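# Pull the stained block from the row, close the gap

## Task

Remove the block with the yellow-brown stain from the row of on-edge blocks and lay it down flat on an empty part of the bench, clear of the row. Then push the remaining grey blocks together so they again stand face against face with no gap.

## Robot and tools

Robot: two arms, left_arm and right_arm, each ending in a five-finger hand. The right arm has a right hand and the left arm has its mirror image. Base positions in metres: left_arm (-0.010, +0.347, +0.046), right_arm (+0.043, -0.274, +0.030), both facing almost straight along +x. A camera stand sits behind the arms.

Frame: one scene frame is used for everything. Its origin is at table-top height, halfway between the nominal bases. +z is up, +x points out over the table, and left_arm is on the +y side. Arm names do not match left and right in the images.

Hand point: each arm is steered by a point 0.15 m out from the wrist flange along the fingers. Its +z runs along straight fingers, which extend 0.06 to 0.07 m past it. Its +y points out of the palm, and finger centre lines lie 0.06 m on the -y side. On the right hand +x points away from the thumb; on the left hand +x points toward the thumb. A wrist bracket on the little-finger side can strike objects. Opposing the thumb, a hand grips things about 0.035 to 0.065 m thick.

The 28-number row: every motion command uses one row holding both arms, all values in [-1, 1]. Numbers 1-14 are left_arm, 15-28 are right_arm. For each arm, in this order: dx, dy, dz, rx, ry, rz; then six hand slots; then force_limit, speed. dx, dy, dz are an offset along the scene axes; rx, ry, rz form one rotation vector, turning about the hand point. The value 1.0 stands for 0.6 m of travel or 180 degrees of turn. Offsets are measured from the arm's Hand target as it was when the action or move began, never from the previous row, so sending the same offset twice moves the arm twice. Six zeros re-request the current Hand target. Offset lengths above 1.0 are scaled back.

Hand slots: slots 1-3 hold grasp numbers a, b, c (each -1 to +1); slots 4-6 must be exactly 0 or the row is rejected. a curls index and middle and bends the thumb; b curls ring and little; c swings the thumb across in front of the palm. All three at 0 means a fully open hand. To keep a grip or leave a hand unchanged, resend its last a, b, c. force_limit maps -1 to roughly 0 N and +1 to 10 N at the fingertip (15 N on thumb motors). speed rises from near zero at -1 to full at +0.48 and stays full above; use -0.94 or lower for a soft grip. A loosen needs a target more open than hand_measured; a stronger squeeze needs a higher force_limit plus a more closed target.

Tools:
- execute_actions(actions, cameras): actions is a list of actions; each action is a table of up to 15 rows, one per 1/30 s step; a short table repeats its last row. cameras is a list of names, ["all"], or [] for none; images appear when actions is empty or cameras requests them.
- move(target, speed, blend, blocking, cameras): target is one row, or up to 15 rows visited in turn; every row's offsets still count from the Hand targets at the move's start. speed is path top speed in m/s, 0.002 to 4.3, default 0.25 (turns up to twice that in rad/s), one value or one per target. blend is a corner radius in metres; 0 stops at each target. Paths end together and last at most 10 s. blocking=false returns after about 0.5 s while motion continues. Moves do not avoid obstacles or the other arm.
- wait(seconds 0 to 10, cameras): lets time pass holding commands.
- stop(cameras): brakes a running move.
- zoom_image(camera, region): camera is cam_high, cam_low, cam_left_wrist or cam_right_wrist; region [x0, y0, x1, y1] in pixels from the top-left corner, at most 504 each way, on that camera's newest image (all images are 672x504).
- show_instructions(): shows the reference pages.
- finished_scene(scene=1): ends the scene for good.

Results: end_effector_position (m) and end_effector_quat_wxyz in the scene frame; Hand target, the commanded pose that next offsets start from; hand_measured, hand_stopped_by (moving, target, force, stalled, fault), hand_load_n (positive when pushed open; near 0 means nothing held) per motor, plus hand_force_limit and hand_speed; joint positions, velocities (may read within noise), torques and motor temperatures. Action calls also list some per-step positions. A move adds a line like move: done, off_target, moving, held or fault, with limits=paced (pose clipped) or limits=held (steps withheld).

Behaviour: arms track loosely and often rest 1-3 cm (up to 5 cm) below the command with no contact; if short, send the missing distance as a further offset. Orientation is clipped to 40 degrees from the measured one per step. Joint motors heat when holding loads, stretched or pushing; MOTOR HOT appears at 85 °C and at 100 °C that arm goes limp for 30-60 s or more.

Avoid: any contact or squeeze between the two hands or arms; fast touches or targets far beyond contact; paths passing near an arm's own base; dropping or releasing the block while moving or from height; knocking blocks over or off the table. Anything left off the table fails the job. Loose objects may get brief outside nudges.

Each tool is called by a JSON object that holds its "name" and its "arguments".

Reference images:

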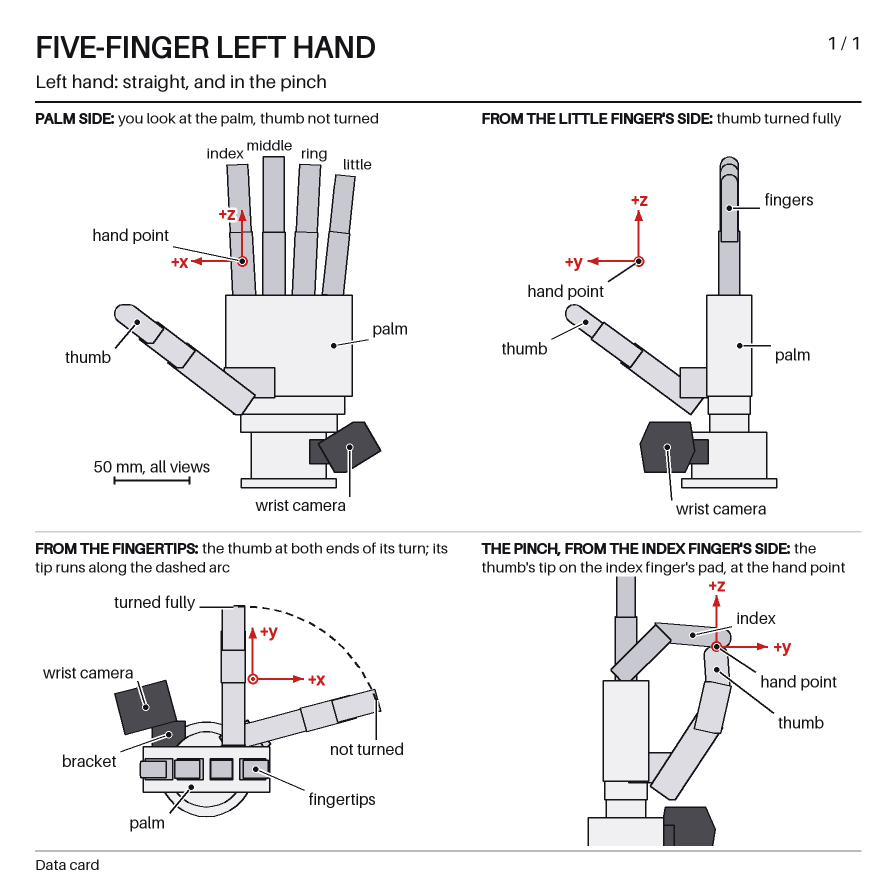

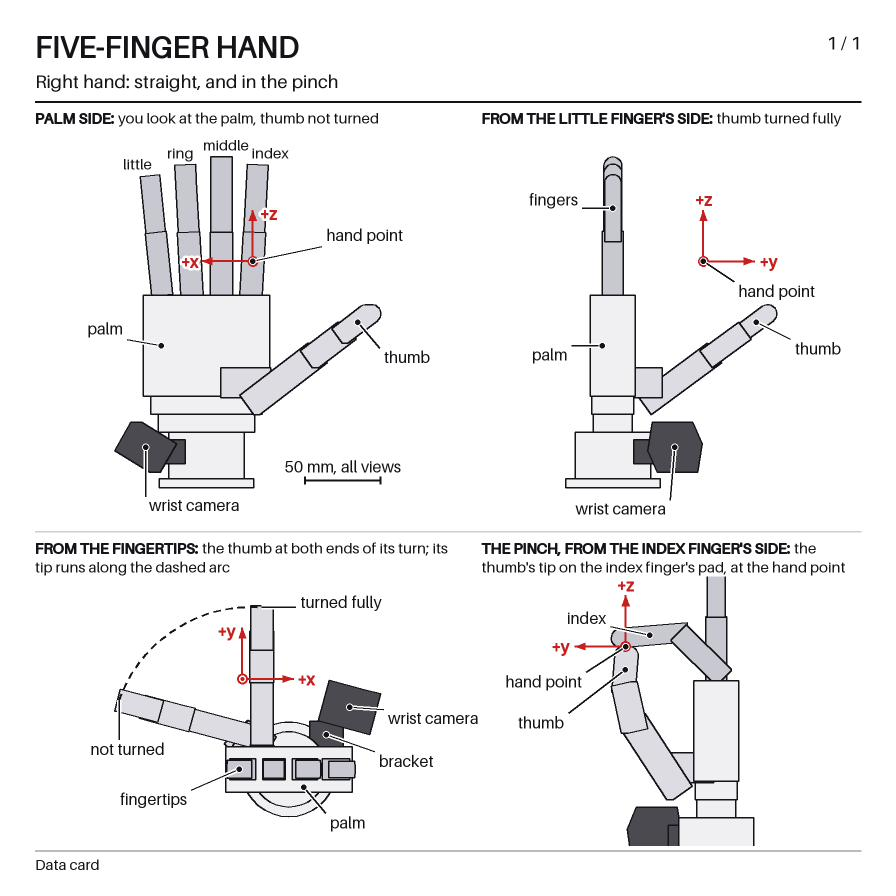

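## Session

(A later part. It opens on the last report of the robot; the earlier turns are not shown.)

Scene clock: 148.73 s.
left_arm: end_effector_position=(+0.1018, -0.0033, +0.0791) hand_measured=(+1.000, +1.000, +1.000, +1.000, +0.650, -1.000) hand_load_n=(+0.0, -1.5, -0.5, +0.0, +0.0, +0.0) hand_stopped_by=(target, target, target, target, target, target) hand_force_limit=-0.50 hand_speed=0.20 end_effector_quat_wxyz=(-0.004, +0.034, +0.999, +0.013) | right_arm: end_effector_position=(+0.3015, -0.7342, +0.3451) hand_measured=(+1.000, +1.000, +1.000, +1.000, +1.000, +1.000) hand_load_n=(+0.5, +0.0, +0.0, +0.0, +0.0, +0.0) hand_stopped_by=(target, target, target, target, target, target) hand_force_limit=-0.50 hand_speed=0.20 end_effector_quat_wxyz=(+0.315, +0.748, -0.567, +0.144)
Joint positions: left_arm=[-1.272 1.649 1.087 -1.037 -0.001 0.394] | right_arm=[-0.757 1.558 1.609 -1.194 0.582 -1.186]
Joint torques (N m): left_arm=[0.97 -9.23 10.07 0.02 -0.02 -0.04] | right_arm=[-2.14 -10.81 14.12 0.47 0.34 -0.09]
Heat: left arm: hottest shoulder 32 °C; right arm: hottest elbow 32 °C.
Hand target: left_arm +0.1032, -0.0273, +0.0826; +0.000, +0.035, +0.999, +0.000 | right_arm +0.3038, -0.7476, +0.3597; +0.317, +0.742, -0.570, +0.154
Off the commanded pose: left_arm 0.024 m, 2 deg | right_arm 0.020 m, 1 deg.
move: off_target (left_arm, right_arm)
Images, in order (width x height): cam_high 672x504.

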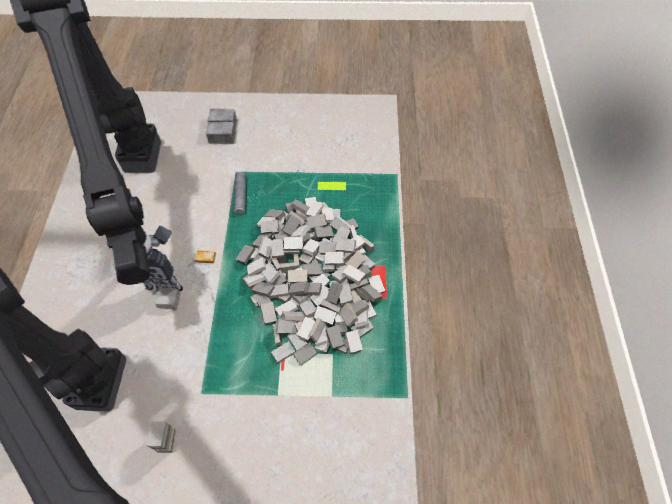

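{"name": "move", "arguments": {"target": [[0,0.11,0.01,0,0,0,0,0,1,0,0,0,-0.5,0.2,0,0,0,0,0,0,0,0,0,0,0,0,-0.5,0.2],[0,0.14,0.2,0,0,0,0,0,1,0,0,0,-0.5,0.2,0,0,0,0,0,0,0,0,0,0,0,0,-0.5,0.2],[0.05,0.2,0.25,0,0,0.3,0,0,0,0,0,0,-0.5,0.2,0,0,0,0,0,0,0,0,0,0,0,0,-0.5,0.2]], "speed": [0.06,0.15,0.25], "blend": [0.01,0.0,0], "cameras": ["cam_high","cam_left_wrist","cam_low"]}}

{"name": "zoom_image", "arguments": {"camera": "cam_high", "region": [148, 280, 188, 312]}}

{"name": "zoom_image", "arguments": {"camera": "cam_high", "region": [130, 230, 240, 320]}}

Scene clock: 155.63 s.
left_arm: end_effector_position=(+0.1294, +0.0955, +0.2215) hand_measured=(+1.000, +1.000, +1.000, +1.000, +1.000, +1.000) hand_load_n=(+0.0, +0.0, +0.0, +0.0, +0.0, +0.0) hand_stopped_by=(target, target, target, target, target, target) hand_force_limit=-0.50 hand_speed=0.20 end_effector_quat_wxyz=(-0.004, -0.414, +0.910, +0.013) | right_arm: end_effector_position=(+0.3015, -0.7342, +0.3451) hand_measured=(+1.000, +1.000, +1.000, +1.000, +1.000, +1.000) hand_load_n=(+0.0, +0.0, +0.0, +0.0, +0.0, +0.0) hand_stopped_by=(target, target, target, target, target, target) hand_force_limit=-0.50 hand_speed=0.20 end_effector_quat_wxyz=(+0.315, +0.748, -0.567, +0.144)
Joint positions: left_arm=[-0.941 1.256 1.072 -1.415 0.002 -0.197] | right_arm=[-0.757 1.558 1.609 -1.194 0.582 -1.186]
Joint torques (N m): left_arm=[2.96 -7.77 8.72 -0.24 -0.06 -0.02] | right_arm=[-2.43 -10.87 14.2 0.32 0.31 -0.08]
Heat: left arm: hottest shoulder 32 °C; right arm: hottest elbow 32 °C.
Hand target: left_arm +0.1332, +0.0926, +0.2327; +0.000, -0.423, +0.906, +0.000 | right_arm +0.3038, -0.7476, +0.3597; +0.317, +0.742, -0.570, +0.154
Off the commanded pose: left_arm 0.012 m, 2 deg | right_arm 0.020 m, 1 deg.
move: off_target (left_arm, right_arm); target 3's new numbers were sent with left_arm's hand 0.012 m and 2 deg from that target
Images, in order (width x height): cam_high 672x504, cam_low 672x504, cam_left_wrist 672x504.

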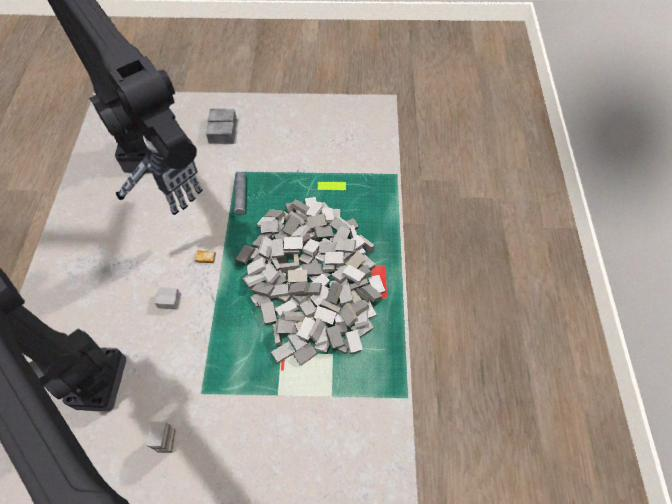

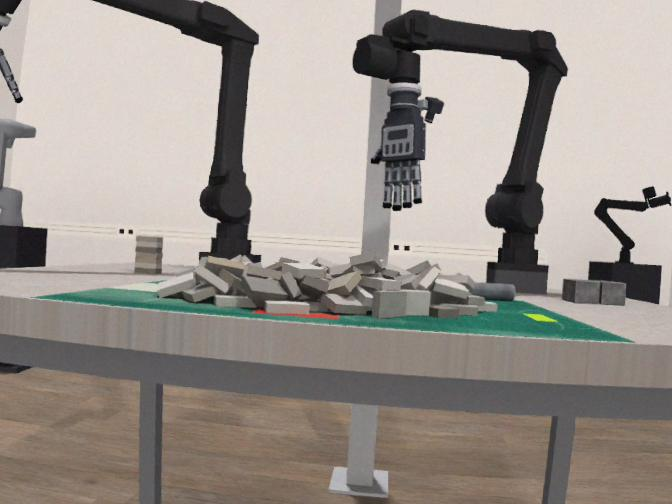

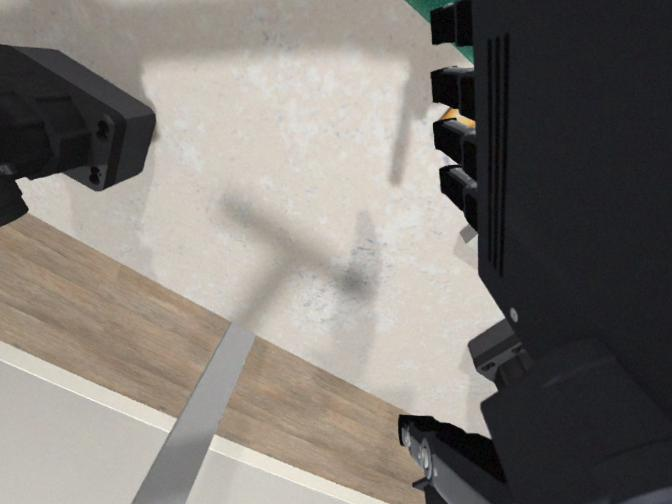

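Scaled by 12.600 from the camera's 672x504 image, which has a finer 960x720 frame.

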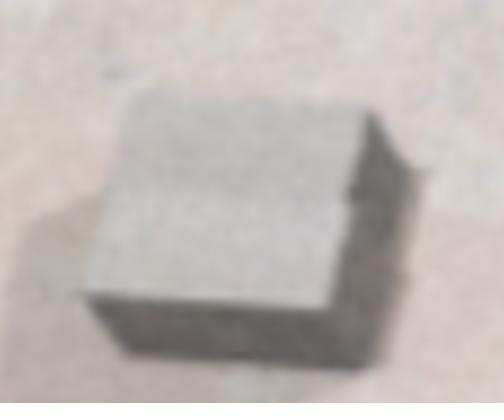

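Scaled by 4.582 from the camera's 672x504 image, which has a finer 960x720 frame.

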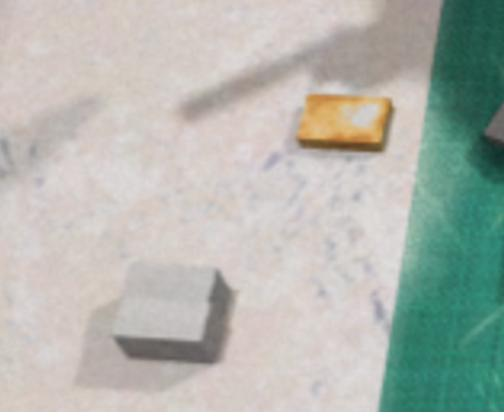

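{"name": "zoom_image", "arguments": {"camera": "cam_high", "region": [185, 240, 225, 272]}}

Scaled by 12.600 from the camera's 672x504 image, which has a finer 960x720 frame.

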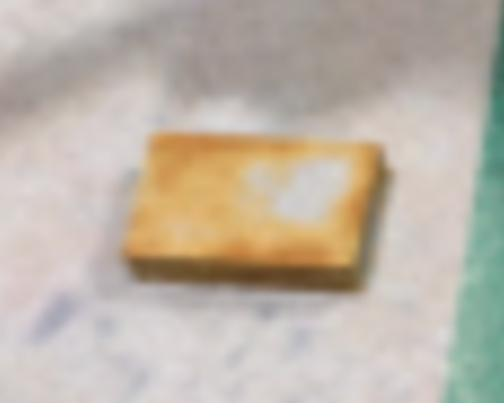

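{"name": "finished_scene", "arguments": {}}

The scene is finished: the task was done.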